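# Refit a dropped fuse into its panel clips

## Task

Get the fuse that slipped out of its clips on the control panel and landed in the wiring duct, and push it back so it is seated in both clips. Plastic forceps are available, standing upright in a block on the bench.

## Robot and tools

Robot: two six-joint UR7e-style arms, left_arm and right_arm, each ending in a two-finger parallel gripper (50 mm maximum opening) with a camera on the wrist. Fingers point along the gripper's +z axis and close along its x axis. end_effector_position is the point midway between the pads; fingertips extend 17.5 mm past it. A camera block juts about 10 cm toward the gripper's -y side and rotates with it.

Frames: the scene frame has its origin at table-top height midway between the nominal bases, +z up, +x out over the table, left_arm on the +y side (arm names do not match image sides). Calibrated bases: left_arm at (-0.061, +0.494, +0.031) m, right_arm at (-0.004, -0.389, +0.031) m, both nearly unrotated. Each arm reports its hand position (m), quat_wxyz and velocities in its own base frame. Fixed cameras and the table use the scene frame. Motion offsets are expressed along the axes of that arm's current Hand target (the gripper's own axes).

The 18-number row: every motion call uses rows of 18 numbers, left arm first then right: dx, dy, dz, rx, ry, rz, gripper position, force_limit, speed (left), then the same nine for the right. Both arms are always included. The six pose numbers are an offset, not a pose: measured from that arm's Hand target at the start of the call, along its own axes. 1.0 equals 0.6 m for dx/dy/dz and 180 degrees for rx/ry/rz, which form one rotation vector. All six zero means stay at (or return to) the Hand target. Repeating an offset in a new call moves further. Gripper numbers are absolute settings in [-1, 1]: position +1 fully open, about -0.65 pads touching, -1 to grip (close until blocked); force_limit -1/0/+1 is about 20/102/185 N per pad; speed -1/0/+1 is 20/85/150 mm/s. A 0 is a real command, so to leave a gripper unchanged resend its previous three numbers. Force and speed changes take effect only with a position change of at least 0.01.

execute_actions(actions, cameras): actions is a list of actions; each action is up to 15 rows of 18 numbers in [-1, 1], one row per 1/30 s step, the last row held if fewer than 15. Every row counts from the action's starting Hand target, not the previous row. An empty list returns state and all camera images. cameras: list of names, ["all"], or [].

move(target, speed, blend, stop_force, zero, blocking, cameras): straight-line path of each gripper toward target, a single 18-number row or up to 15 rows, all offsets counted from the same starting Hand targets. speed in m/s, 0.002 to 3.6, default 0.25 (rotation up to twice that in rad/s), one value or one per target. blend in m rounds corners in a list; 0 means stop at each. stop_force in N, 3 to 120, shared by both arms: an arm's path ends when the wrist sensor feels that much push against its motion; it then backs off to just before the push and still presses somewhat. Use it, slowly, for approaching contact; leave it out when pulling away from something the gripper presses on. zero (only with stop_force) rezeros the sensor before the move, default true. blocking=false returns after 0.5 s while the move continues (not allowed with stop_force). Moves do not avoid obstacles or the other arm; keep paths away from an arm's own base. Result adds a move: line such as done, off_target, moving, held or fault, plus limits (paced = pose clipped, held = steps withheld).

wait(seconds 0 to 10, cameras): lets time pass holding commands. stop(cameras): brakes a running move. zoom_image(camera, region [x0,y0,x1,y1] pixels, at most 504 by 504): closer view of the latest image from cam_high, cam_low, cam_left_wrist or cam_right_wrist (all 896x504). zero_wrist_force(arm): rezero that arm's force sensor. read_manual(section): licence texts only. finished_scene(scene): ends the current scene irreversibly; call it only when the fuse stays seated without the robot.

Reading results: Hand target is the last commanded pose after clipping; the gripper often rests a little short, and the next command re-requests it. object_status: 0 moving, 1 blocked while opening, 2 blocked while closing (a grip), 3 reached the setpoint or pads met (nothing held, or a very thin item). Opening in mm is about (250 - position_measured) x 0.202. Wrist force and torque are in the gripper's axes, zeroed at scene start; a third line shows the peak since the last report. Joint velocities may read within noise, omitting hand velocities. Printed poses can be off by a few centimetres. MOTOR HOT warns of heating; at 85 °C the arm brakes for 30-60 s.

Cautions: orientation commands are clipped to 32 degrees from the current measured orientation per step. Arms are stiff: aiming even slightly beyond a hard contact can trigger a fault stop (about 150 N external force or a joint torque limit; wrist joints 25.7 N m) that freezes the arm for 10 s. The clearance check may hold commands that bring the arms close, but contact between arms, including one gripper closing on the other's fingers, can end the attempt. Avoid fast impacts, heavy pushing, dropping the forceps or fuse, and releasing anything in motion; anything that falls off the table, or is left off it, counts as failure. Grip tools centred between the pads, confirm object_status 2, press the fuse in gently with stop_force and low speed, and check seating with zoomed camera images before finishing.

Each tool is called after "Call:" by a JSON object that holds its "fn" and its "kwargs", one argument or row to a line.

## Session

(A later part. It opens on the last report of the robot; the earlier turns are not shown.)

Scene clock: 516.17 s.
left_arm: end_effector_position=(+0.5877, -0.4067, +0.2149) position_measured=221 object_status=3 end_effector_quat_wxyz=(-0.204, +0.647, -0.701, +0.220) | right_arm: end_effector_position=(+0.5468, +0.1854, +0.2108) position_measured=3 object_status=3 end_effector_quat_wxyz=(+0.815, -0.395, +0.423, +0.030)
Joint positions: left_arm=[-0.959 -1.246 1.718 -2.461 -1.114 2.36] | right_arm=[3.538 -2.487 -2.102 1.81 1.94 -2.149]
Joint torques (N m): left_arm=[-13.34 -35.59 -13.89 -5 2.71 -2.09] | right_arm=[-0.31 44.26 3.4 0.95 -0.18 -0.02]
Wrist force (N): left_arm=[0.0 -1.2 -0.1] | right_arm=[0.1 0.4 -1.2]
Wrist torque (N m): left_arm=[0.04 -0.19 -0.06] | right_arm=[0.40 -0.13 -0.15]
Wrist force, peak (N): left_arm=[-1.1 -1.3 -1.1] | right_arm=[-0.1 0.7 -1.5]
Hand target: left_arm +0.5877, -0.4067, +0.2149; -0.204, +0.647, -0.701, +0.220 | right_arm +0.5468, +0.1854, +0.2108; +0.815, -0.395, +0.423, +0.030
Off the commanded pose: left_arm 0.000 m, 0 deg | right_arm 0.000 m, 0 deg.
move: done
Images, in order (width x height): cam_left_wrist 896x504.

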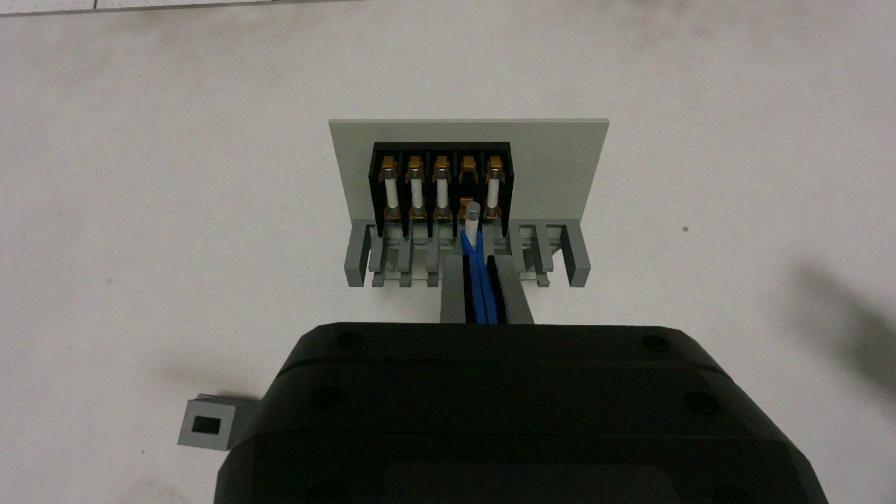

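Call:
{"fn": "move", "kwargs": {
  "target": [-0.001,-0.0052,0.025,0,0,0,-0.47,-1,-1,0,0,0,0,0,0,1,1,1],
  "speed": 0.05,
  "stop_force": 4,
  "cameras": ["cam_left_wrist"]
}}

Call:
{"fn": "zoom_image", "kwargs": {
  "camera": "cam_left_wrist",
  "region": [400, 130, 540, 270]
}}

Scene clock: 528.03 s.
left_arm: end_effector_position=(+0.5989, -0.4069, +0.2044) position_measured=221 object_status=3 end_effector_quat_wxyz=(-0.204, +0.647, -0.701, +0.220) | right_arm: end_effector_position=(+0.5468, +0.1854, +0.2108) position_measured=3 object_status=3 end_effector_quat_wxyz=(+0.815, -0.395, +0.423, +0.030)
Joint positions: left_arm=[-0.944 -1.215 1.706 -2.487 -1.12 2.376] | right_arm=[3.538 -2.487 -2.102 1.81 1.94 -2.149]
Joint torques (N m): left_arm=[-12.73 -52.63 -13.57 -2.77 2.64 -1.9] | right_arm=[0.03 45.42 2.82 0.87 -0.31 0.04]
Wrist force (N): left_arm=[-0.3 -0.9 0.0] | right_arm=[0.3 0.4 -1.2]
Wrist torque (N m): left_arm=[0.08 -0.12 -0.16] | right_arm=[0.41 -0.16 -0.15]
Wrist force, peak (N): left_arm=[-0.4 -1.2 -1.0] | right_arm=[0.0 0.6 -1.5]
Hand target: left_arm +0.5989, -0.4069, +0.2044; -0.204, +0.647, -0.701, +0.220 | right_arm +0.5468, +0.1854, +0.2108; +0.815, -0.395, +0.423, +0.030
Off the commanded pose: left_arm 0.000 m, 0 deg | right_arm 0.000 m, 0 deg.
move: done
Images, in order (width x height): cam_left_wrist 896x504.

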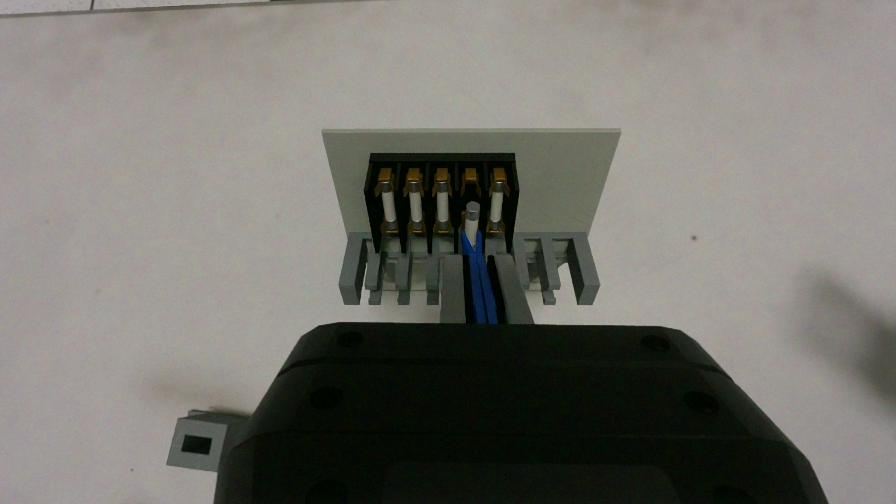

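Scaled by 3.600 from the camera's 896x504 image, which has a finer 1280x720 frame.

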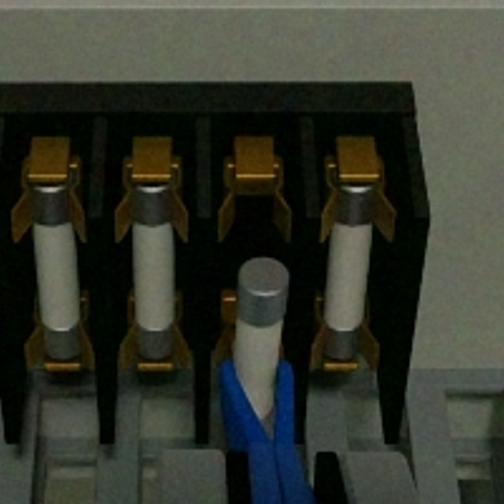

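Call:
{"fn": "move", "kwargs": {
  "target": [0,-0.0042,0.0163,0,0,0,-0.47,-1,-1,0,0,0,0,0,0,1,1,1],
  "speed": 0.03,
  "stop_force": 4,
  "cameras": ["cam_left_wrist"]
}}

Call:
{"fn": "zoom_image", "kwargs": {
  "camera": "cam_left_wrist",
  "region": [420, 150, 530, 260]
}}

Scene clock: 538.43 s.
left_arm: end_effector_position=(+0.6065, -0.4075, +0.1978) position_measured=221 object_status=3 end_effector_quat_wxyz=(-0.204, +0.647, -0.701, +0.220) | right_arm: end_effector_position=(+0.5468, +0.1854, +0.2108) position_measured=3 object_status=3 end_effector_quat_wxyz=(+0.815, -0.395, +0.423, +0.030)
Joint positions: left_arm=[-0.934 -1.193 1.695 -2.502 -1.124 2.386] | right_arm=[3.538 -2.487 -2.102 1.81 1.94 -2.149]
Joint torques (N m): left_arm=[-11.79 -53.59 -13.45 -2.59 2.68 -2.01] | right_arm=[0.12 44.9 4.07 0.79 -0.22 0.02]
Wrist force (N): left_arm=[-0.3 -0.8 0.1] | right_arm=[0.2 0.4 -1.0]
Wrist torque (N m): left_arm=[0.12 -0.10 -0.17] | right_arm=[0.41 -0.15 -0.15]
Wrist force, peak (N): left_arm=[-0.5 -1.3 -0.3] | right_arm=[0.2 0.6 -1.7]
Hand target: left_arm +0.6065, -0.4075, +0.1978; -0.204, +0.647, -0.701, +0.220 | right_arm +0.5468, +0.1854, +0.2108; +0.815, -0.395, +0.423, +0.030
Off the commanded pose: left_arm 0.000 m, 0 deg | right_arm 0.000 m, 0 deg.
move: done
Images, in order (width x height): cam_left_wrist 896x504.

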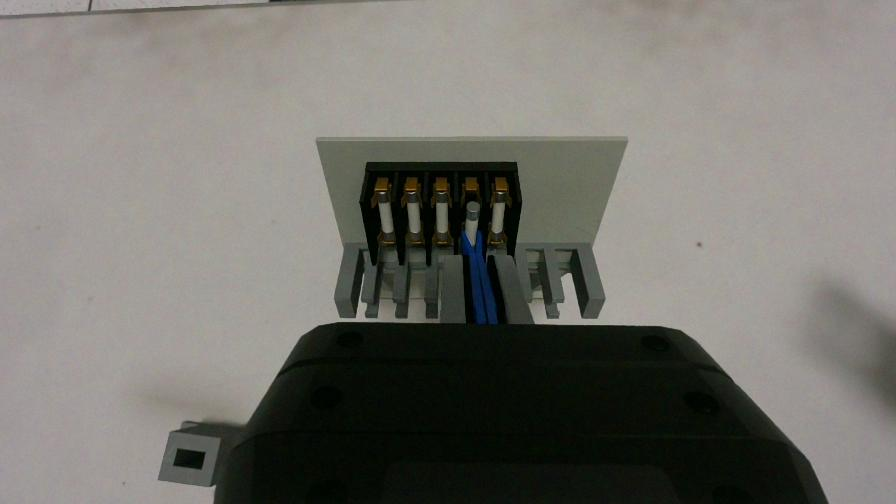

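Scaled by 4.582 from the camera's 896x504 image, which has a finer 1280x720 frame.

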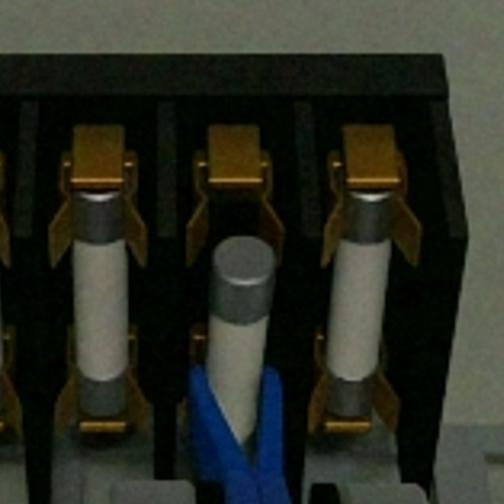

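Call:
{"fn": "move", "kwargs": {
  "target": [0,-0.0028,0.0152,0,0,0,-0.47,-1,-1,0,0,0,0,0,0,1,1,1],
  "speed": 0.02,
  "stop_force": 5,
  "cameras": ["cam_left_wrist"]
}}

Call:
{"fn": "zoom_image", "kwargs": {
  "camera": "cam_left_wrist",
  "region": [420, 150, 530, 260]
}}

Scene clock: 550.50 s.
left_arm: end_effector_position=(+0.6131, -0.4081, +0.1913) position_measured=221 object_status=3 end_effector_quat_wxyz=(-0.204, +0.647, -0.701, +0.220) | right_arm: end_effector_position=(+0.5468, +0.1854, +0.2108) position_measured=3 object_status=3 end_effector_quat_wxyz=(+0.815, -0.395, +0.423, +0.030)
Joint positions: left_arm=[-0.926 -1.174 1.687 -2.517 -1.127 2.394] | right_arm=[3.538 -2.487 -2.102 1.81 1.94 -2.149]
Joint torques (N m): left_arm=[-11.65 -52.92 -13.41 -2.38 2.63 -1.79] | right_arm=[-0.25 44.91 3.02 0.87 -0.21 0.13]
Wrist force (N): left_arm=[-0.5 -0.8 0.0] | right_arm=[0.0 0.6 -1.3]
Wrist torque (N m): left_arm=[0.11 -0.08 -0.16] | right_arm=[0.42 -0.11 -0.14]
Wrist force, peak (N): left_arm=[-0.6 -1.2 0.0] | right_arm=[0.3 0.6 -1.6]
Hand target: left_arm +0.6131, -0.4081, +0.1913; -0.204, +0.647, -0.701, +0.220 | right_arm +0.5468, +0.1854, +0.2108; +0.815, -0.395, +0.423, +0.030
Off the commanded pose: left_arm 0.000 m, 0 deg | right_arm 0.000 m, 0 deg.
move: done
Images, in order (width x height): cam_left_wrist 896x504.

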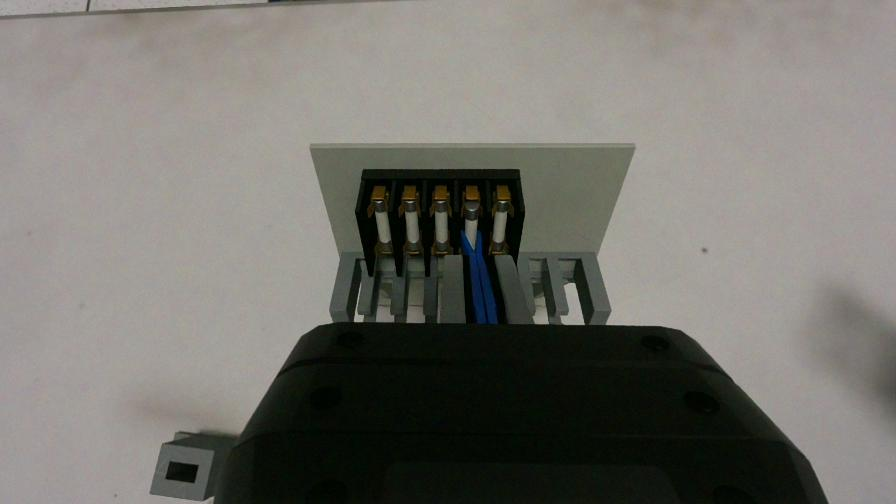

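Scaled by 4.582 from the camera's 896x504 image, which has a finer 1280x720 frame.

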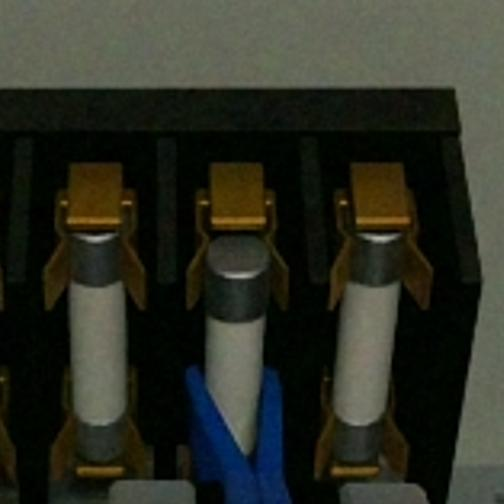

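Call:
{"fn": "move", "kwargs": {
  "target": [
    [0,0.003,0.0013,0,0,0,-0.47,-1,-1,0,0,0,0,0,0,1,1,1],
    [0,-0.0016,0.0122,0,0,0,-0.47,-1,-1,0,0,0,0,0,0,1,1,1]
  ],
  "speed": 0.02,
  "stop_force": 12,
  "cameras": ["cam_left_wrist"]
}}

Call:
{"fn": "zoom_image", "kwargs": {
  "camera": "cam_left_wrist",
  "region": [420, 150, 530, 260]
}}

Scene clock: 557.13 s.
left_arm: end_effector_position=(+0.6150, -0.4083, +0.1877) position_measured=221 object_status=3 end_effector_quat_wxyz=(-0.204, +0.647, -0.701, +0.220) | right_arm: end_effector_position=(+0.5468, +0.1854, +0.2108) position_measured=3 object_status=3 end_effector_quat_wxyz=(+0.815, -0.395, +0.423, +0.030)
Joint positions: left_arm=[-0.923 -1.166 1.686 -2.525 -1.128 2.396] | right_arm=[3.538 -2.487 -2.102 1.81 1.94 -2.149]
Joint torques (N m): left_arm=[-11.13 -36.66 -18.69 -3.44 2.34 -2.25] | right_arm=[-0.38 44.73 3.32 0.74 -0.32 0.16]
Wrist force (N): left_arm=[-0.3 -2.6 -9.3] | right_arm=[-0.1 0.4 -1.1]
Wrist torque (N m): left_arm=[0.25 -0.06 -0.06] | right_arm=[0.39 -0.09 -0.14]
Wrist force, peak (N): left_arm=[-0.7 0.3 -31.0] | right_arm=[0.1 0.7 -1.3]
Hand target: left_arm +0.6150, -0.4083, +0.1877; -0.204, +0.647, -0.701, +0.220 (not the last commanded pose) | right_arm +0.5468, +0.1854, +0.2108; +0.815, -0.395, +0.423, +0.030
Off the commanded pose: left_arm 0.004 m, 0 deg | right_arm 0.000 m, 0 deg.
move: contact (left_arm); path passed 1 of 2 targets
Images, in order (width x height): cam_left_wrist 896x504.

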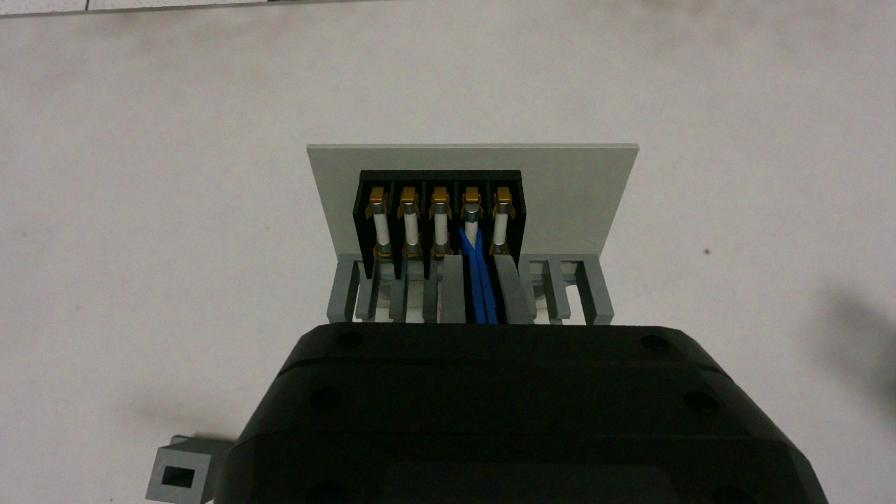

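Scaled by 4.582 from the camera's 896x504 image, which has a finer 1280x720 frame.

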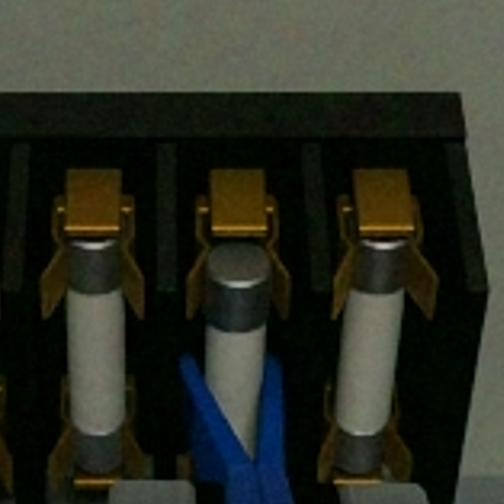

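Call:
{"fn": "move", "kwargs": {
  "target": [0,-0.0045,0.0105,0,0,0,-0.47,-1,-1,0,0,0,0,0,0,1,1,1],
  "speed": 0.015,
  "stop_force": 40,
  "cameras": ["cam_left_wrist"]
}}

Call:
{"fn": "zoom_image", "kwargs": {
  "camera": "cam_left_wrist",
  "region": [420, 150, 530, 260]
}}

Scene clock: 562.77 s.
left_arm: end_effector_position=(+0.6160, -0.4086, +0.1873) position_measured=221 object_status=3 end_effector_quat_wxyz=(-0.204, +0.647, -0.701, +0.221) | right_arm: end_effector_position=(+0.5468, +0.1854, +0.2108) position_measured=3 object_status=3 end_effector_quat_wxyz=(+0.815, -0.395, +0.423, +0.030)
Joint positions: left_arm=[-0.922 -1.164 1.684 -2.526 -1.129 2.397] | right_arm=[3.538 -2.487 -2.102 1.81 1.94 -2.149]
Joint torques (N m): left_arm=[-4.81 -16.59 -0.85 1.68 1.33 -2.06] | right_arm=[-1.01 44.72 3.48 0.84 -0.23 -0.08]
Wrist force (N): left_arm=[-0.3 -2.1 -41.9] | right_arm=[0.3 0.5 -1.1]
Wrist torque (N m): left_arm=[0.24 -0.08 -0.10] | right_arm=[0.42 -0.16 -0.14]
Wrist force, peak (N): left_arm=[0.6 4.4 -65.8] | right_arm=[0.2 0.6 -1.5]
Hand target: left_arm +0.6160, -0.4086, +0.1873; -0.204, +0.647, -0.701, +0.221 (not the last commanded pose) | right_arm +0.5468, +0.1854, +0.2108; +0.815, -0.395, +0.423, +0.030
Off the commanded pose: left_arm 0.006 m, 0 deg | right_arm 0.000 m, 0 deg.
move: contact (left_arm)
Images, in order (width x height): cam_left_wrist 896x504.

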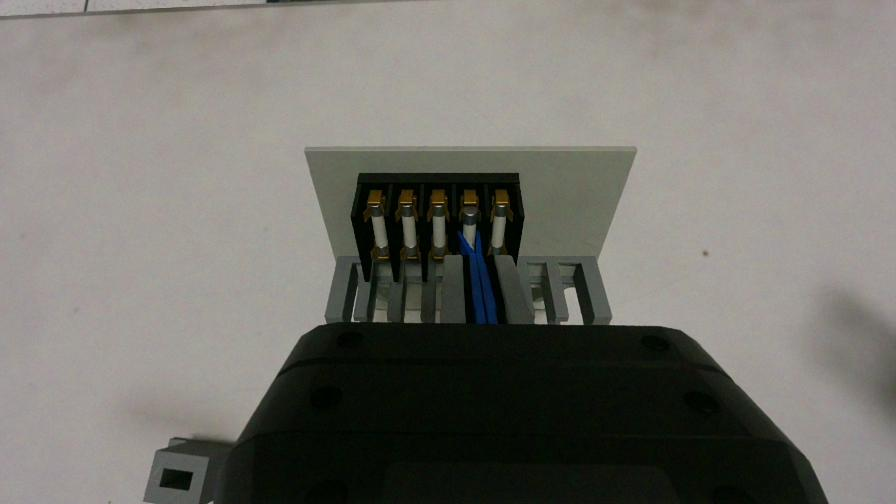

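Scaled by 4.582 from the camera's 896x504 image, which has a finer 1280x720 frame.

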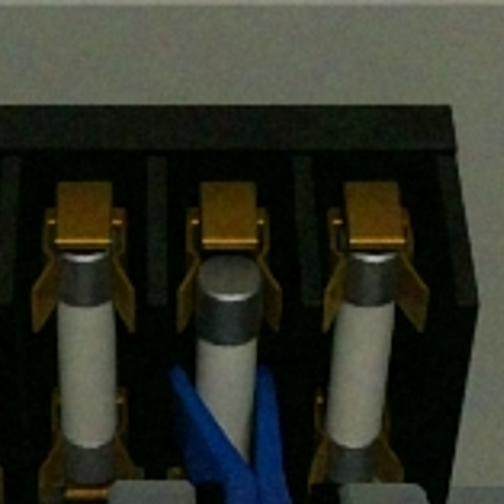

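Call:
{"fn": "move", "kwargs": {
  "target": [0,0.0006,-0.0018,0,0,0,-0.47,-1,-1,0,0,0,0,0,0,1,1,1],
  "speed": 0.02,
  "cameras": []
}}

Call:
{"fn": "execute_actions", "kwargs": {
  "actions": [
    [[0,0,0,0,0,0,-0.38,-1,-1,0,0,0,0,0,0,1,1,1]]
  ],
  "cameras": ["cam_left_wrist"]
}}

Call:
{"fn": "zoom_image", "kwargs": {
  "camera": "cam_left_wrist",
  "region": [420, 150, 530, 260]
}}

Scene clock: 575.27 s.
left_arm: end_effector_position=(+0.6150, -0.4085, +0.1878) position_measured=221 object_status=3 end_effector_quat_wxyz=(-0.204, +0.647, -0.701, +0.220) | right_arm: end_effector_position=(+0.5468, +0.1854, +0.2108) position_measured=3 object_status=3 end_effector_quat_wxyz=(+0.815, -0.395, +0.423, +0.030)
Joint positions: left_arm=[-0.923 -1.166 1.686 -2.525 -1.128 2.396] | right_arm=[3.538 -2.487 -2.102 1.81 1.94 -2.149]
Joint torques (N m): left_arm=[-13.28 -50.82 -15.69 -2.51 1.81 -1.7] | right_arm=[-0.02 44.37 3.84 0.94 -0.1 0.02]
Wrist force (N): left_arm=[-0.5 -4.4 -3.7] | right_arm=[0.2 0.6 -1.1]
Wrist torque (N m): left_arm=[0.34 -0.13 0.03] | right_arm=[0.44 -0.13 -0.15]
Wrist force, peak (N): left_arm=[0.0 -2.3 -42.2] | right_arm=[0.0 0.6 -1.4]
Hand target: left_arm +0.6151, -0.4086, +0.1880; -0.204, +0.647, -0.701, +0.221 | right_arm +0.5468, +0.1854, +0.2108; +0.815, -0.395, +0.423, +0.030
Off the commanded pose: left_arm 0.000 m, 0 deg | right_arm 0.000 m, 0 deg.
move: done
No camera images: "cameras" was empty.

Scene clock: 575.97 s.
left_arm: end_effector_position=(+0.6151, -0.4086, +0.1880) position_measured=209 object_status=3 end_effector_quat_wxyz=(-0.204, +0.647, -0.701, +0.221) | right_arm: end_effector_position=(+0.5468, +0.1854, +0.2108) position_measured=3 object_status=3 end_effector_quat_wxyz=(+0.815, -0.395, +0.423, +0.030)
Joint positions: left_arm=[-0.923 -1.166 1.686 -2.525 -1.128 2.396] | right_arm=[3.538 -2.487 -2.102 1.81 1.94 -2.149]
Joint torques (N m): left_arm=[-10.07 -50.46 -30.24 -4.46 2.22 -0.18] | right_arm=[0.14 44.21 3.48 0.85 -0.21 0.1]
Wrist force (N): left_arm=[-0.7 -1.3 -6.0] | right_arm=[-0.2 0.4 -1.1]
Wrist torque (N m): left_arm=[0.13 -0.08 0.03] | right_arm=[0.41 -0.08 -0.15]
Wrist force, peak (N): left_arm=[-0.8 -2.1 -7.1] | right_arm=[-0.3 0.7 -1.3]
Hand target: left_arm +0.6151, -0.4086, +0.1880; -0.204, +0.647, -0.701, +0.221 | right_arm +0.5468, +0.1854, +0.2108; +0.815, -0.395, +0.423, +0.030
Off the commanded pose: left_arm 0.000 m, 0 deg | right_arm 0.000 m, 0 deg.
Step readings (end_effector_position of left_arm | right_arm):
0: (+0.6150, -0.4085, +0.1878) | (+0.5468, +0.1854, +0.2108)
1: (+0.6150, -0.4085, +0.1878) | (+0.5468, +0.1854, +0.2108)
2: (+0.6150, -0.4085, +0.1879) | (+0.5468, +0.1854, +0.2108)
4: (+0.6150, -0.4085, +0.1879) | (+0.5468, +0.1854, +0.2108)
8: (+0.6150, -0.4085, +0.1879) | (+0.5468, +0.1854, +0.2108)
15: (+0.6150, -0.4085, +0.1879) | (+0.5468, +0.1854, +0.2108)
Images, in order (width x height): cam_left_wrist 896x504.

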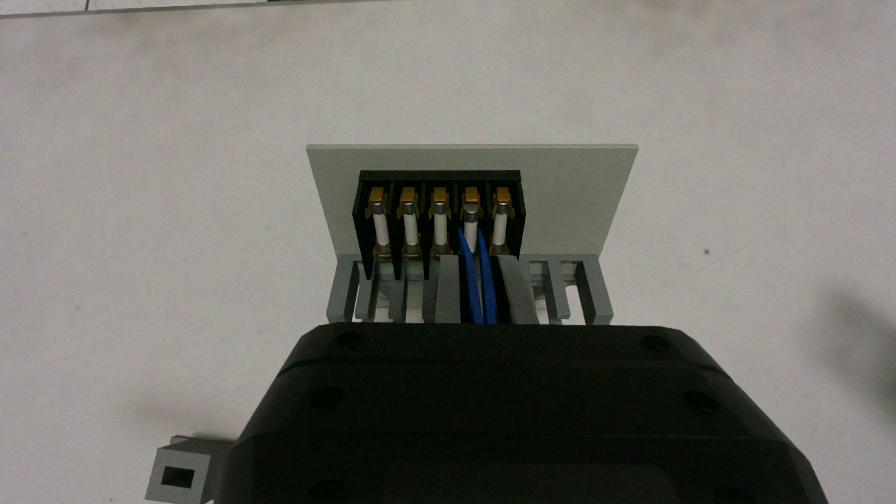

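Scaled by 4.582 from the camera's 896x504 image, which has a finer 1280x720 frame.

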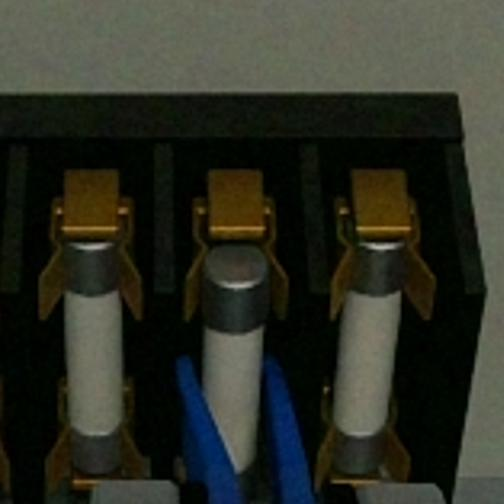

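Call:
{"fn": "move", "kwargs": {
  "target": [0,0,-0.035,0,0,0,-0.38,-1,-1,0,0,0,0,0,0,1,1,1],
  "speed": 0.04,
  "cameras": ["cam_left_wrist"]
}}

Call:
{"fn": "zoom_image", "kwargs": {
  "camera": "cam_left_wrist",
  "region": [420, 130, 530, 250]
}}

Scene clock: 580.10 s.
left_arm: end_effector_position=(+0.6029, -0.4077, +0.2053) position_measured=209 object_status=3 end_effector_quat_wxyz=(-0.204, +0.647, -0.701, +0.221) end_effector_velocity=(+0.002, -0.001, -0.002) end_effector_angular_velocity=(-0.002, -0.001, +0.001) | right_arm: end_effector_position=(+0.5468, +0.1854, +0.2108) position_measured=3 object_status=3 end_effector_quat_wxyz=(+0.815, -0.395, +0.423, +0.030)
Joint positions: left_arm=[-0.939 -1.208 1.695 -2.486 -1.122 2.381] | right_arm=[3.538 -2.487 -2.102 1.81 1.94 -2.149]
Joint velocities: left_arm=[0.001 0.006 -0.001 -0.007 0 0] | right_arm=[within noise]
Joint torques (N m): left_arm=[9.28 -33.52 -25.27 -4.78 0.92 2] | right_arm=[-0.32 45.28 3.08 0.85 -0.13 0.01]
Wrist force (N): left_arm=[0.1 -0.8 -0.1] | right_arm=[0.1 0.5 -1.3]
Wrist torque (N m): left_arm=[0.12 -0.17 0.04] | right_arm=[0.42 -0.12 -0.14]
Wrist force, peak (N): left_arm=[-0.8 -1.0 -6.1] | right_arm=[-0.1 0.7 -1.5]
Hand target: left_arm +0.6031, -0.4076, +0.2052; -0.204, +0.647, -0.701, +0.221 | right_arm +0.5468, +0.1854, +0.2108; +0.815, -0.395, +0.423, +0.030
Off the commanded pose: left_arm 0.000 m, 0 deg | right_arm 0.000 m, 0 deg.
move: done
Images, in order (width x height): cam_left_wrist 896x504.

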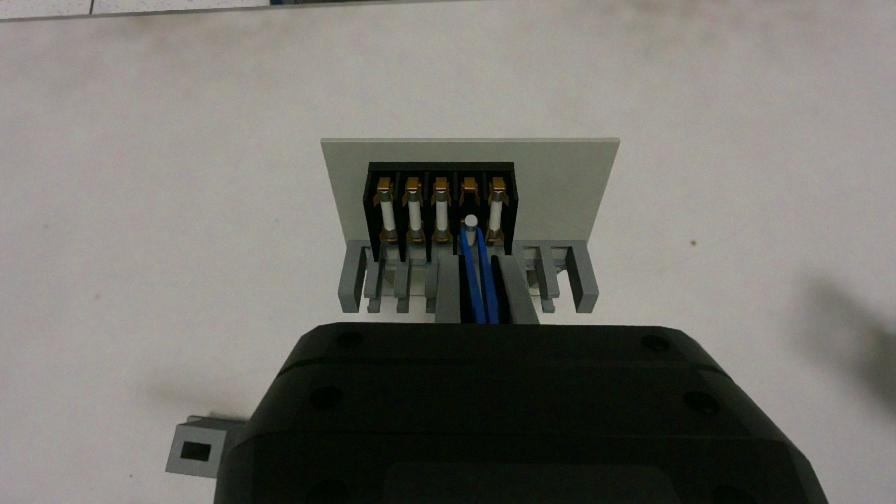

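Scaled by 4.200 from the camera's 896x504 image, which has a finer 1280x720 frame.

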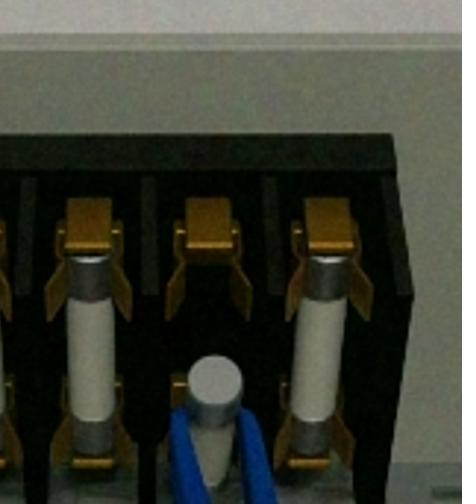

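Call:
{"fn": "move", "kwargs": {
  "target": [0,0,0.033,0,0,0,-0.38,-1,-1,0,0,0,0,0,0,1,1,1],
  "speed": 0.03,
  "stop_force": 8,
  "cameras": ["cam_left_wrist"]
}}

Call:
{"fn": "zoom_image", "kwargs": {
  "camera": "cam_left_wrist",
  "region": [420, 150, 530, 260]
}}

Scene clock: 587.87 s.
left_arm: end_effector_position=(+0.6144, -0.4085, +0.1890) position_measured=209 object_status=3 end_effector_quat_wxyz=(-0.204, +0.647, -0.701, +0.221) | right_arm: end_effector_position=(+0.5468, +0.1854, +0.2108) position_measured=3 object_status=3 end_effector_quat_wxyz=(+0.815, -0.395, +0.423, +0.030)
Joint positions: left_arm=[-0.924 -1.168 1.686 -2.523 -1.128 2.395] | right_arm=[3.538 -2.487 -2.102 1.81 1.94 -2.149]
Joint torques (N m): left_arm=[-11.35 -54.81 -13.62 -2.56 2.58 -1.87] | right_arm=[-0.5 44.32 4.21 0.86 -0.33 0.04]
Wrist force (N): left_arm=[-0.4 -0.5 -0.2] | right_arm=[0.1 0.6 -1.2]
Wrist torque (N m): left_arm=[0.16 -0.10 -0.16] | right_arm=[0.43 -0.12 -0.15]
Wrist force, peak (N): left_arm=[-0.1 -1.4 -0.6] | right_arm=[0.2 0.9 -1.4]
Hand target: left_arm +0.6144, -0.4085, +0.1890; -0.204, +0.647, -0.701, +0.221 | right_arm +0.5468, +0.1854, +0.2108; +0.815, -0.395, +0.423, +0.030
Off the commanded pose: left_arm 0.000 m, 0 deg | right_arm 0.000 m, 0 deg.
move: done
Images, in order (width x height): cam_left_wrist 896x504.

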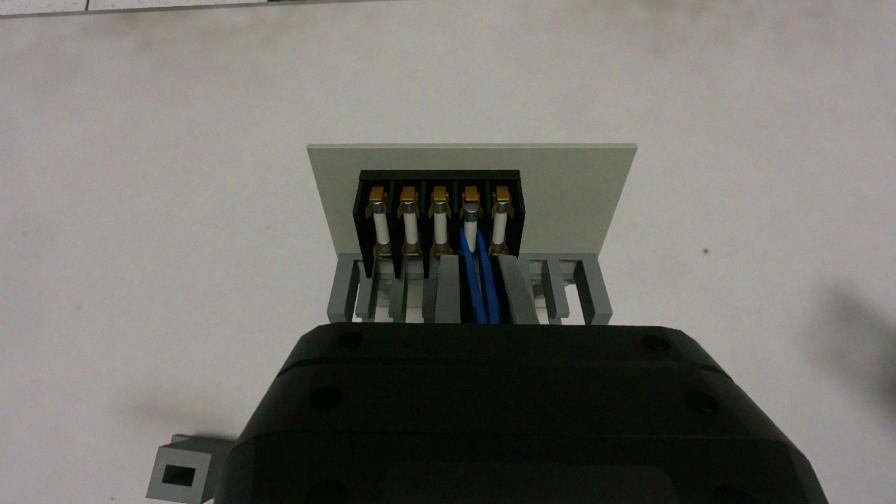

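Scaled by 4.582 from the camera's 896x504 image, which has a finer 1280x720 frame.

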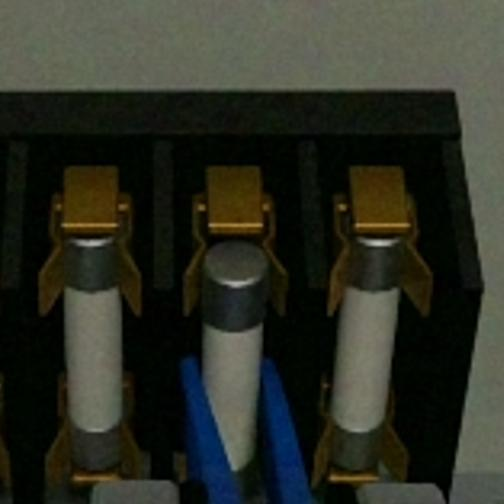

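Call:
{"fn": "execute_actions", "kwargs": {
  "actions": [
    [[0,0,0,0,0,0,-0.31,-1,-1,0,0,0,0,0,0,1,1,1]]
  ],
  "cameras": ["cam_left_wrist"]
}}

Call:
{"fn": "zoom_image", "kwargs": {
  "camera": "cam_left_wrist",
  "region": [420, 180, 530, 290]
}}

Call:
{"fn": "move", "kwargs": {
  "target": [0,0.0035,-0.0083,0,0,0,-0.31,-1,-1,0,0,0,0,0,0,1,1,1],
  "speed": 0.03,
  "cameras": ["cam_left_wrist"]
}}

Call:
{"fn": "zoom_image", "kwargs": {
  "camera": "cam_left_wrist",
  "region": [420, 150, 530, 260]
}}

Scene clock: 596.40 s.
left_arm: end_effector_position=(+0.6144, -0.4085, +0.1890) position_measured=199 object_status=3 end_effector_quat_wxyz=(-0.204, +0.647, -0.701, +0.221) | right_arm: end_effector_position=(+0.5468, +0.1854, +0.2108) position_measured=3 object_status=3 end_effector_quat_wxyz=(+0.815, -0.395, +0.423, +0.030)
Joint positions: left_arm=[-0.924 -1.168 1.686 -2.523 -1.128 2.395] | right_arm=[3.538 -2.487 -2.102 1.81 1.94 -2.149]
Joint torques (N m): left_arm=[-10.85 -54.39 -15.26 -2.49 2.7 -1.75] | right_arm=[-1.1 44.64 3.75 0.83 -0.11 -0.07]
Wrist force (N): left_arm=[-0.2 -0.6 0.0] | right_arm=[0.2 0.5 -1.3]
Wrist torque (N m): left_arm=[0.16 -0.11 -0.16] | right_arm=[0.42 -0.14 -0.15]
Wrist force, peak (N): left_arm=[-0.6 -1.0 0.2] | right_arm=[-0.1 0.7 -1.4]
Hand target: left_arm +0.6144, -0.4085, +0.1890; -0.204, +0.647, -0.701, +0.221 | right_arm +0.5468, +0.1854, +0.2108; +0.815, -0.395, +0.423, +0.030
Off the commanded pose: left_arm 0.000 m, 0 deg | right_arm 0.000 m, 0 deg.
Step readings (end_effector_position of left_arm | right_arm):
0: (+0.6144, -0.4085, +0.1890) | (+0.5468, +0.1854, +0.2108)
1: (+0.6144, -0.4085, +0.1890) | (+0.5468, +0.1854, +0.2108)
2: (+0.6144, -0.4085, +0.1890) | (+0.5468, +0.1854, +0.2108)
4: (+0.6144, -0.4085, +0.1890) | (+0.5468, +0.1854, +0.2108)
8: (+0.6144, -0.4085, +0.1890) | (+0.5468, +0.1854, +0.2108)
15: (+0.6144, -0.4085, +0.1890) | (+0.5468, +0.1854, +0.2108)
Images, in order (width x height): cam_left_wrist 896x504.

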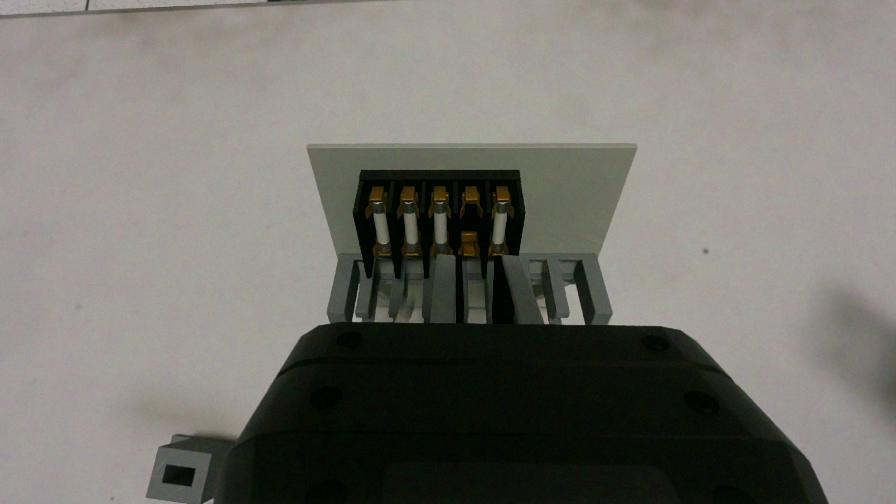

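Scaled by 4.582 from the camera's 896x504 image, which has a finer 1280x720 frame.

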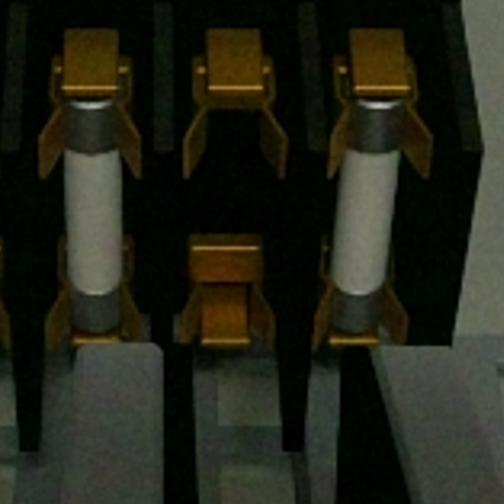

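Scene clock: 597.10 s.
left_arm: end_effector_position=(+0.6097, -0.4081, +0.1919) position_measured=199 object_status=3 end_effector_quat_wxyz=(-0.204, +0.647, -0.701, +0.221) | right_arm: end_effector_position=(+0.5468, +0.1854, +0.2108) position_measured=3 object_status=3 end_effector_quat_wxyz=(+0.815, -0.395, +0.423, +0.030)
Joint positions: left_arm=[-0.93 -1.18 1.695 -2.517 -1.126 2.39] | right_arm=[3.538 -2.487 -2.102 1.81 1.94 -2.149]
Joint torques (N m): left_arm=[-2.43 -36.02 -24.69 -3.98 2.09 -0.63] | right_arm=[-0.31 44.67 3.29 0.93 -0.09 0.11]
Wrist force (N): left_arm=[-0.3 -0.9 -0.1] | right_arm=[0.1 0.5 -1.0]
Wrist torque (N m): left_arm=[0.10 -0.10 0.05] | right_arm=[0.40 -0.13 -0.15]
Wrist force, peak (N): left_arm=[-0.5 -1.2 0.2] | right_arm=[0.5 0.4 -1.4]
Hand target: left_arm +0.6098, -0.4081, +0.1918; -0.204, +0.647, -0.701, +0.221 | right_arm +0.5468, +0.1854, +0.2108; +0.815, -0.395, +0.423, +0.030
Off the commanded pose: left_arm 0.000 m, 0 deg | right_arm 0.000 m, 0 deg.
move: done
Images, in order (width x height): cam_left_wrist 896x504.

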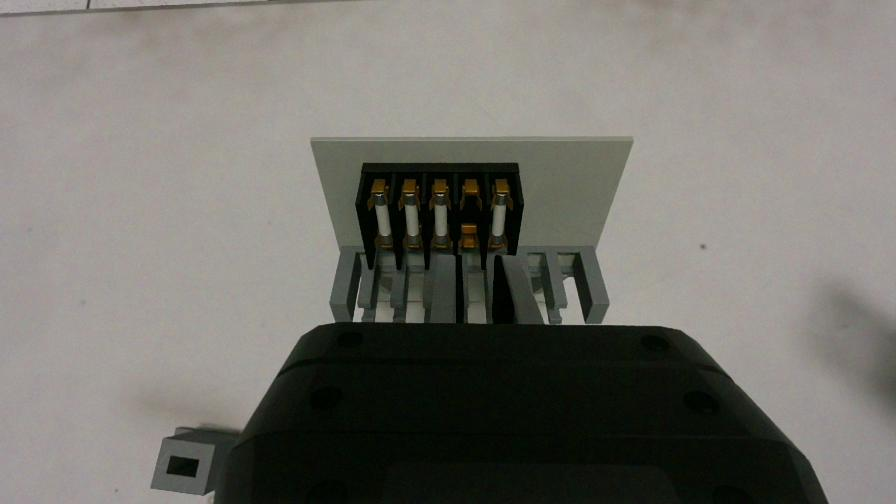

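Scaled by 4.582 from the camera's 896x504 image, which has a finer 1280x720 frame.

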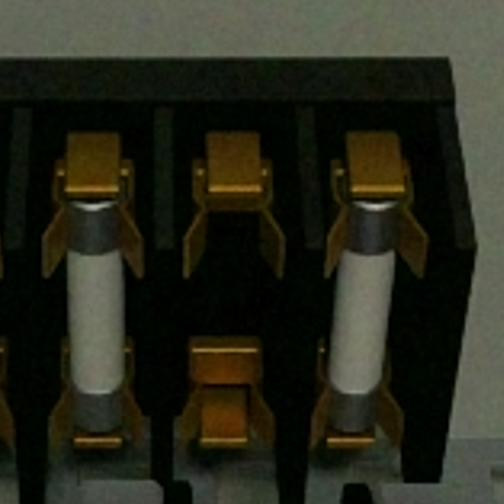

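Call:
{"fn": "move", "kwargs": {
  "target": [0,0,-0.25,0.06,0,0,-0.31,-1,-1,0,0,0,0,0,0,1,1,1],
  "speed": 0.2,
  "cameras": ["cam_left_wrist","cam_high","cam_low"]
}}

Call:
{"fn": "zoom_image", "kwargs": {
  "camera": "cam_left_wrist",
  "region": [360, 100, 560, 290]
}}

Scene clock: 601.93 s.
left_arm: end_effector_position=(+0.5242, -0.4014, +0.3146) position_measured=199 object_status=3 end_effector_quat_wxyz=(-0.264, +0.625, -0.677, +0.285) | right_arm: end_effector_position=(+0.5468, +0.1854, +0.2108) position_measured=3 object_status=3 end_effector_quat_wxyz=(+0.815, -0.395, +0.423, +0.030)
Joint positions: left_arm=[-1.113 -1.475 1.83 -2.409 -0.908 2.277] | right_arm=[3.538 -2.487 -2.102 1.81 1.94 -2.149]
Joint torques (N m): left_arm=[-7.2 -42.58 -33.51 -3.03 2.91 1.72] | right_arm=[-0.52 44.48 4.26 0.91 -0.13 -0.03]
Wrist force (N): left_arm=[-0.4 -1.4 0.1] | right_arm=[0.1 0.4 -1.3]
Wrist torque (N m): left_arm=[0.15 -0.18 -0.18] | right_arm=[0.39 -0.13 -0.15]
Wrist force, peak (N): left_arm=[-0.4 -0.9 3.4] | right_arm=[0.1 0.7 -1.5]
Hand target: left_arm +0.5242, -0.4013, +0.3148; -0.264, +0.625, -0.677, +0.285 | right_arm +0.5468, +0.1854, +0.2108; +0.815, -0.395, +0.423, +0.030
Off the commanded pose: left_arm 0.000 m, 0 deg | right_arm 0.000 m, 0 deg.
move: done
Images, in order (width x height): cam_high 896x504, cam_low 896x504, cam_left_wrist 896x504.

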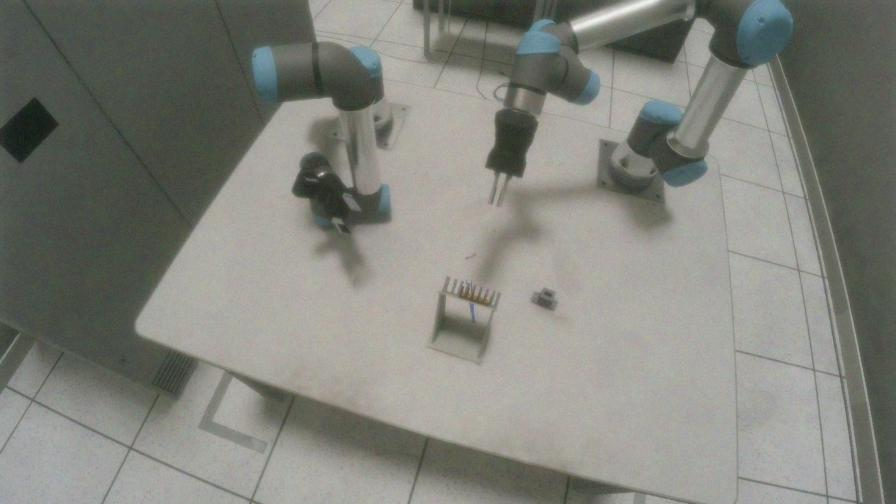

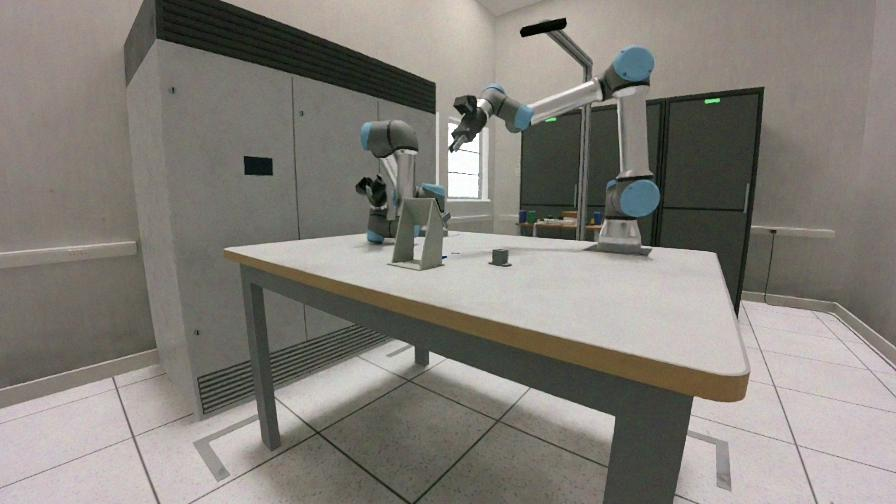

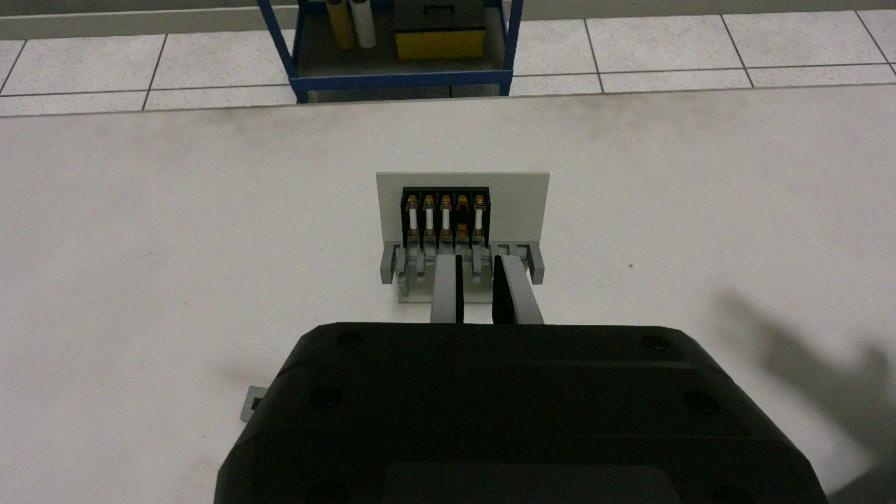

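Scaled by 2.520 from the camera's 896x504 image, which has a finer 1280x720 frame.

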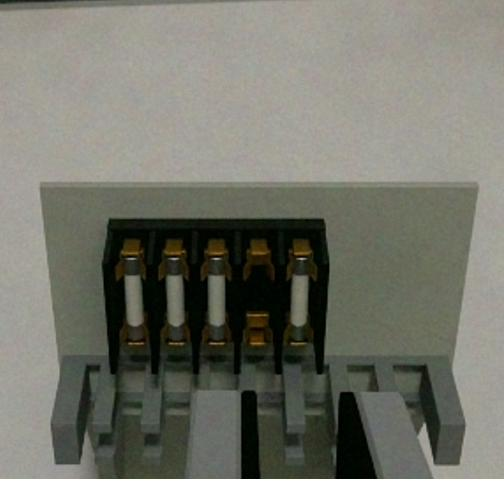

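Call:
{"fn": "zoom_image", "kwargs": {
  "camera": "cam_high",
  "region": [400, 230, 560, 370]
}}

Call:
{"fn": "zoom_image", "kwargs": {
  "camera": "cam_low",
  "region": [380, 190, 520, 280]
}}

Scaled by 3.150 from the camera's 896x504 image, which has a finer 1280x720 frame.

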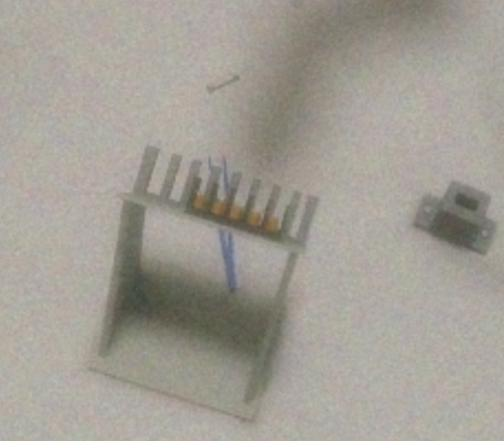

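Scaled by 3.600 from the camera's 896x504 image, which has a finer 1280x720 frame.

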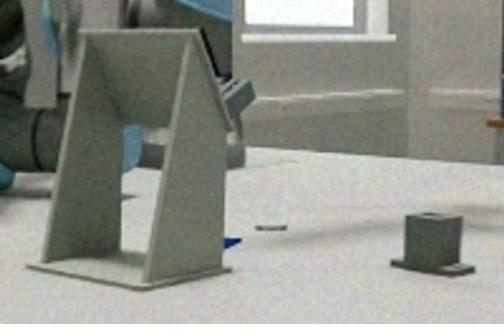

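Call:
{"fn": "move", "kwargs": {
  "target": [-0.06,-0.1,-0.05,-0.13,0,0,-0.31,-1,-1,0,0,0,0,0,0,1,1,1],
  "speed": 0.25,
  "cameras": ["cam_left_wrist"]
}}

Call:
{"fn": "zoom_image", "kwargs": {
  "camera": "cam_left_wrist",
  "region": [380, 80, 620, 290]
}}

Scene clock: 613.53 s.
left_arm: end_effector_position=(+0.5473, -0.3671, +0.3786) position_measured=199 object_status=3 end_effector_quat_wxyz=(-0.132, +0.666, -0.721, +0.142) | right_arm: end_effector_position=(+0.5468, +0.1854, +0.2108) position_measured=3 object_status=3 end_effector_quat_wxyz=(+0.815, -0.395, +0.423, +0.030)
Joint positions: left_arm=[-0.909 -1.402 1.376 -1.816 -1.286 2.351] | right_arm=[3.538 -2.487 -2.102 1.81 1.94 -2.149]
Joint torques (N m): left_arm=[1.06 -40.63 -34.94 -2.01 -0.84 -1.29] | right_arm=[-0.77 44.78 3.8 0.89 -0.24 0.06]
Wrist force (N): left_arm=[-0.3 -0.1 -0.3] | right_arm=[-0.1 0.6 -1.3]
Wrist torque (N m): left_arm=[0.12 -0.04 0.11] | right_arm=[0.43 -0.10 -0.14]
Wrist force, peak (N): left_arm=[-1.6 -2.2 -1.6] | right_arm=[0.0 0.8 -1.5]
Hand target: left_arm +0.5473, -0.3671, +0.3787; -0.131, +0.666, -0.721, +0.142 | right_arm +0.5468, +0.1854, +0.2108; +0.815, -0.395, +0.423, +0.030
Off the commanded pose: left_arm 0.000 m, 0 deg | right_arm 0.000 m, 0 deg.
move: done
Images, in order (width x height): cam_left_wrist 896x504.

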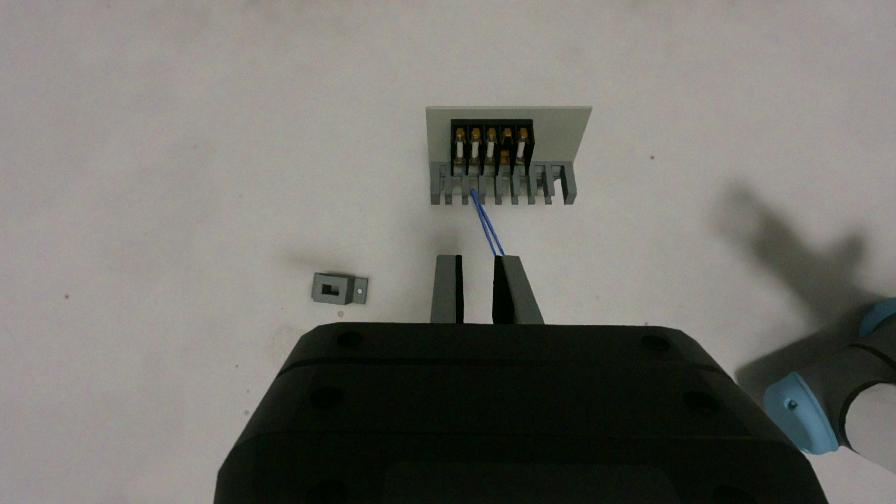

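Scaled by 2.100 from the camera's 896x504 image, which has a finer 1280x720 frame.

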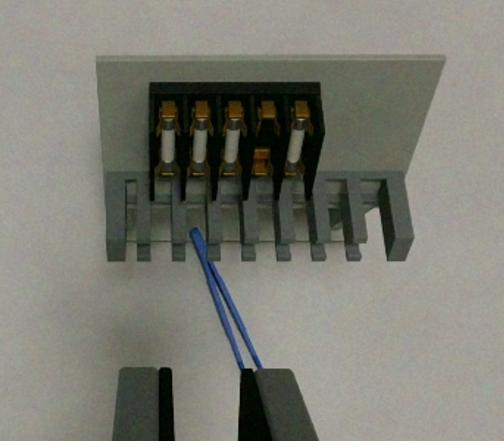

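Call:
{"fn": "move", "kwargs": {
  "target": [0.0947,0.1822,0.518,0,0,-0.118,0.2,-1,0,0,0,0,0,0,0,1,1,1],
  "speed": 0.3,
  "cameras": ["cam_left_wrist"]
}}

Call:
{"fn": "zoom_image", "kwargs": {
  "camera": "cam_left_wrist",
  "region": [300, 80, 640, 330]
}}

Scene clock: 640.40 s.
left_arm: end_effector_position=(+0.5598, -0.4252, +0.0499) position_measured=123 object_status=3 end_effector_quat_wxyz=(-0.103, +0.787, -0.586, +0.164) | right_arm: end_effector_position=(+0.5468, +0.1854, +0.2108) position_measured=3 object_status=3 end_effector_quat_wxyz=(+0.815, -0.395, +0.423, +0.030)
Joint positions: left_arm=[-0.951 -1.027 1.76 -2.562 -1.275 1.938] | right_arm=[3.538 -2.487 -2.102 1.81 1.94 -2.149]
Joint torques (N m): left_arm=[9.88 -36.7 -15.69 -4.83 0.25 -1.91] | right_arm=[-0.05 45.41 3.45 0.93 -0.24 0.08]
Wrist force (N): left_arm=[0.3 -0.3 -0.8] | right_arm=[-0.2 0.6 -1.1]
Wrist torque (N m): left_arm=[0.02 0.03 -0.02] | right_arm=[0.43 -0.08 -0.15]
Wrist force, peak (N): left_arm=[-1.2 -1.7 -4.5] | right_arm=[-0.1 0.8 -1.3]
Hand target: left_arm +0.5598, -0.4251, +0.0497; -0.103, +0.787, -0.586, +0.164 | right_arm +0.5468, +0.1854, +0.2108; +0.815, -0.395, +0.423, +0.030
Off the commanded pose: left_arm 0.000 m, 0 deg | right_arm 0.000 m, 0 deg.
move: done
Images, in order (width x height): cam_left_wrist 896x504.

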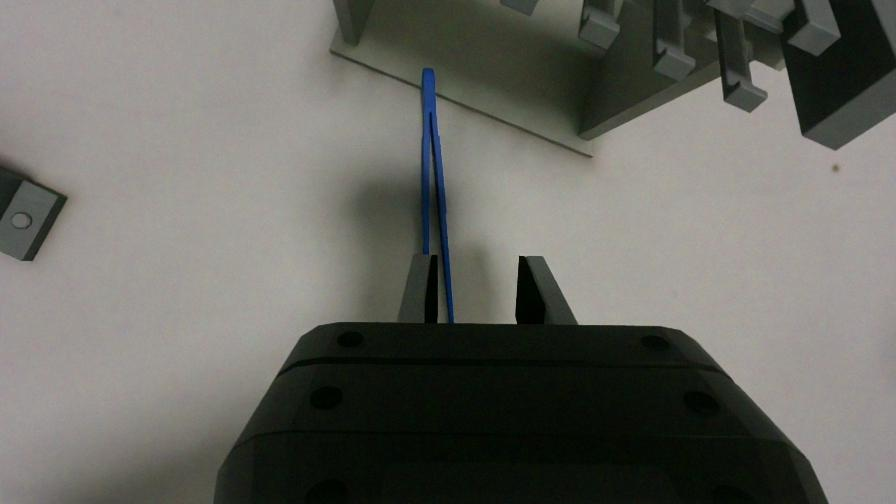

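Scaled by 1.482 from the camera's 896x504 image, which has a finer 1280x720 frame.

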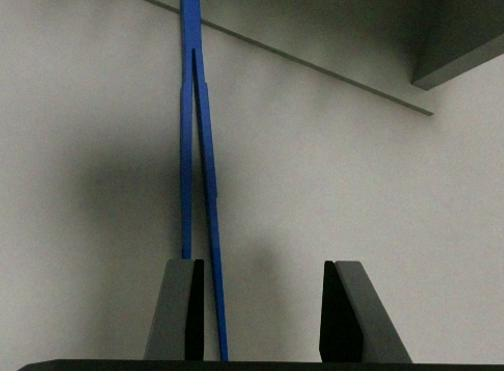

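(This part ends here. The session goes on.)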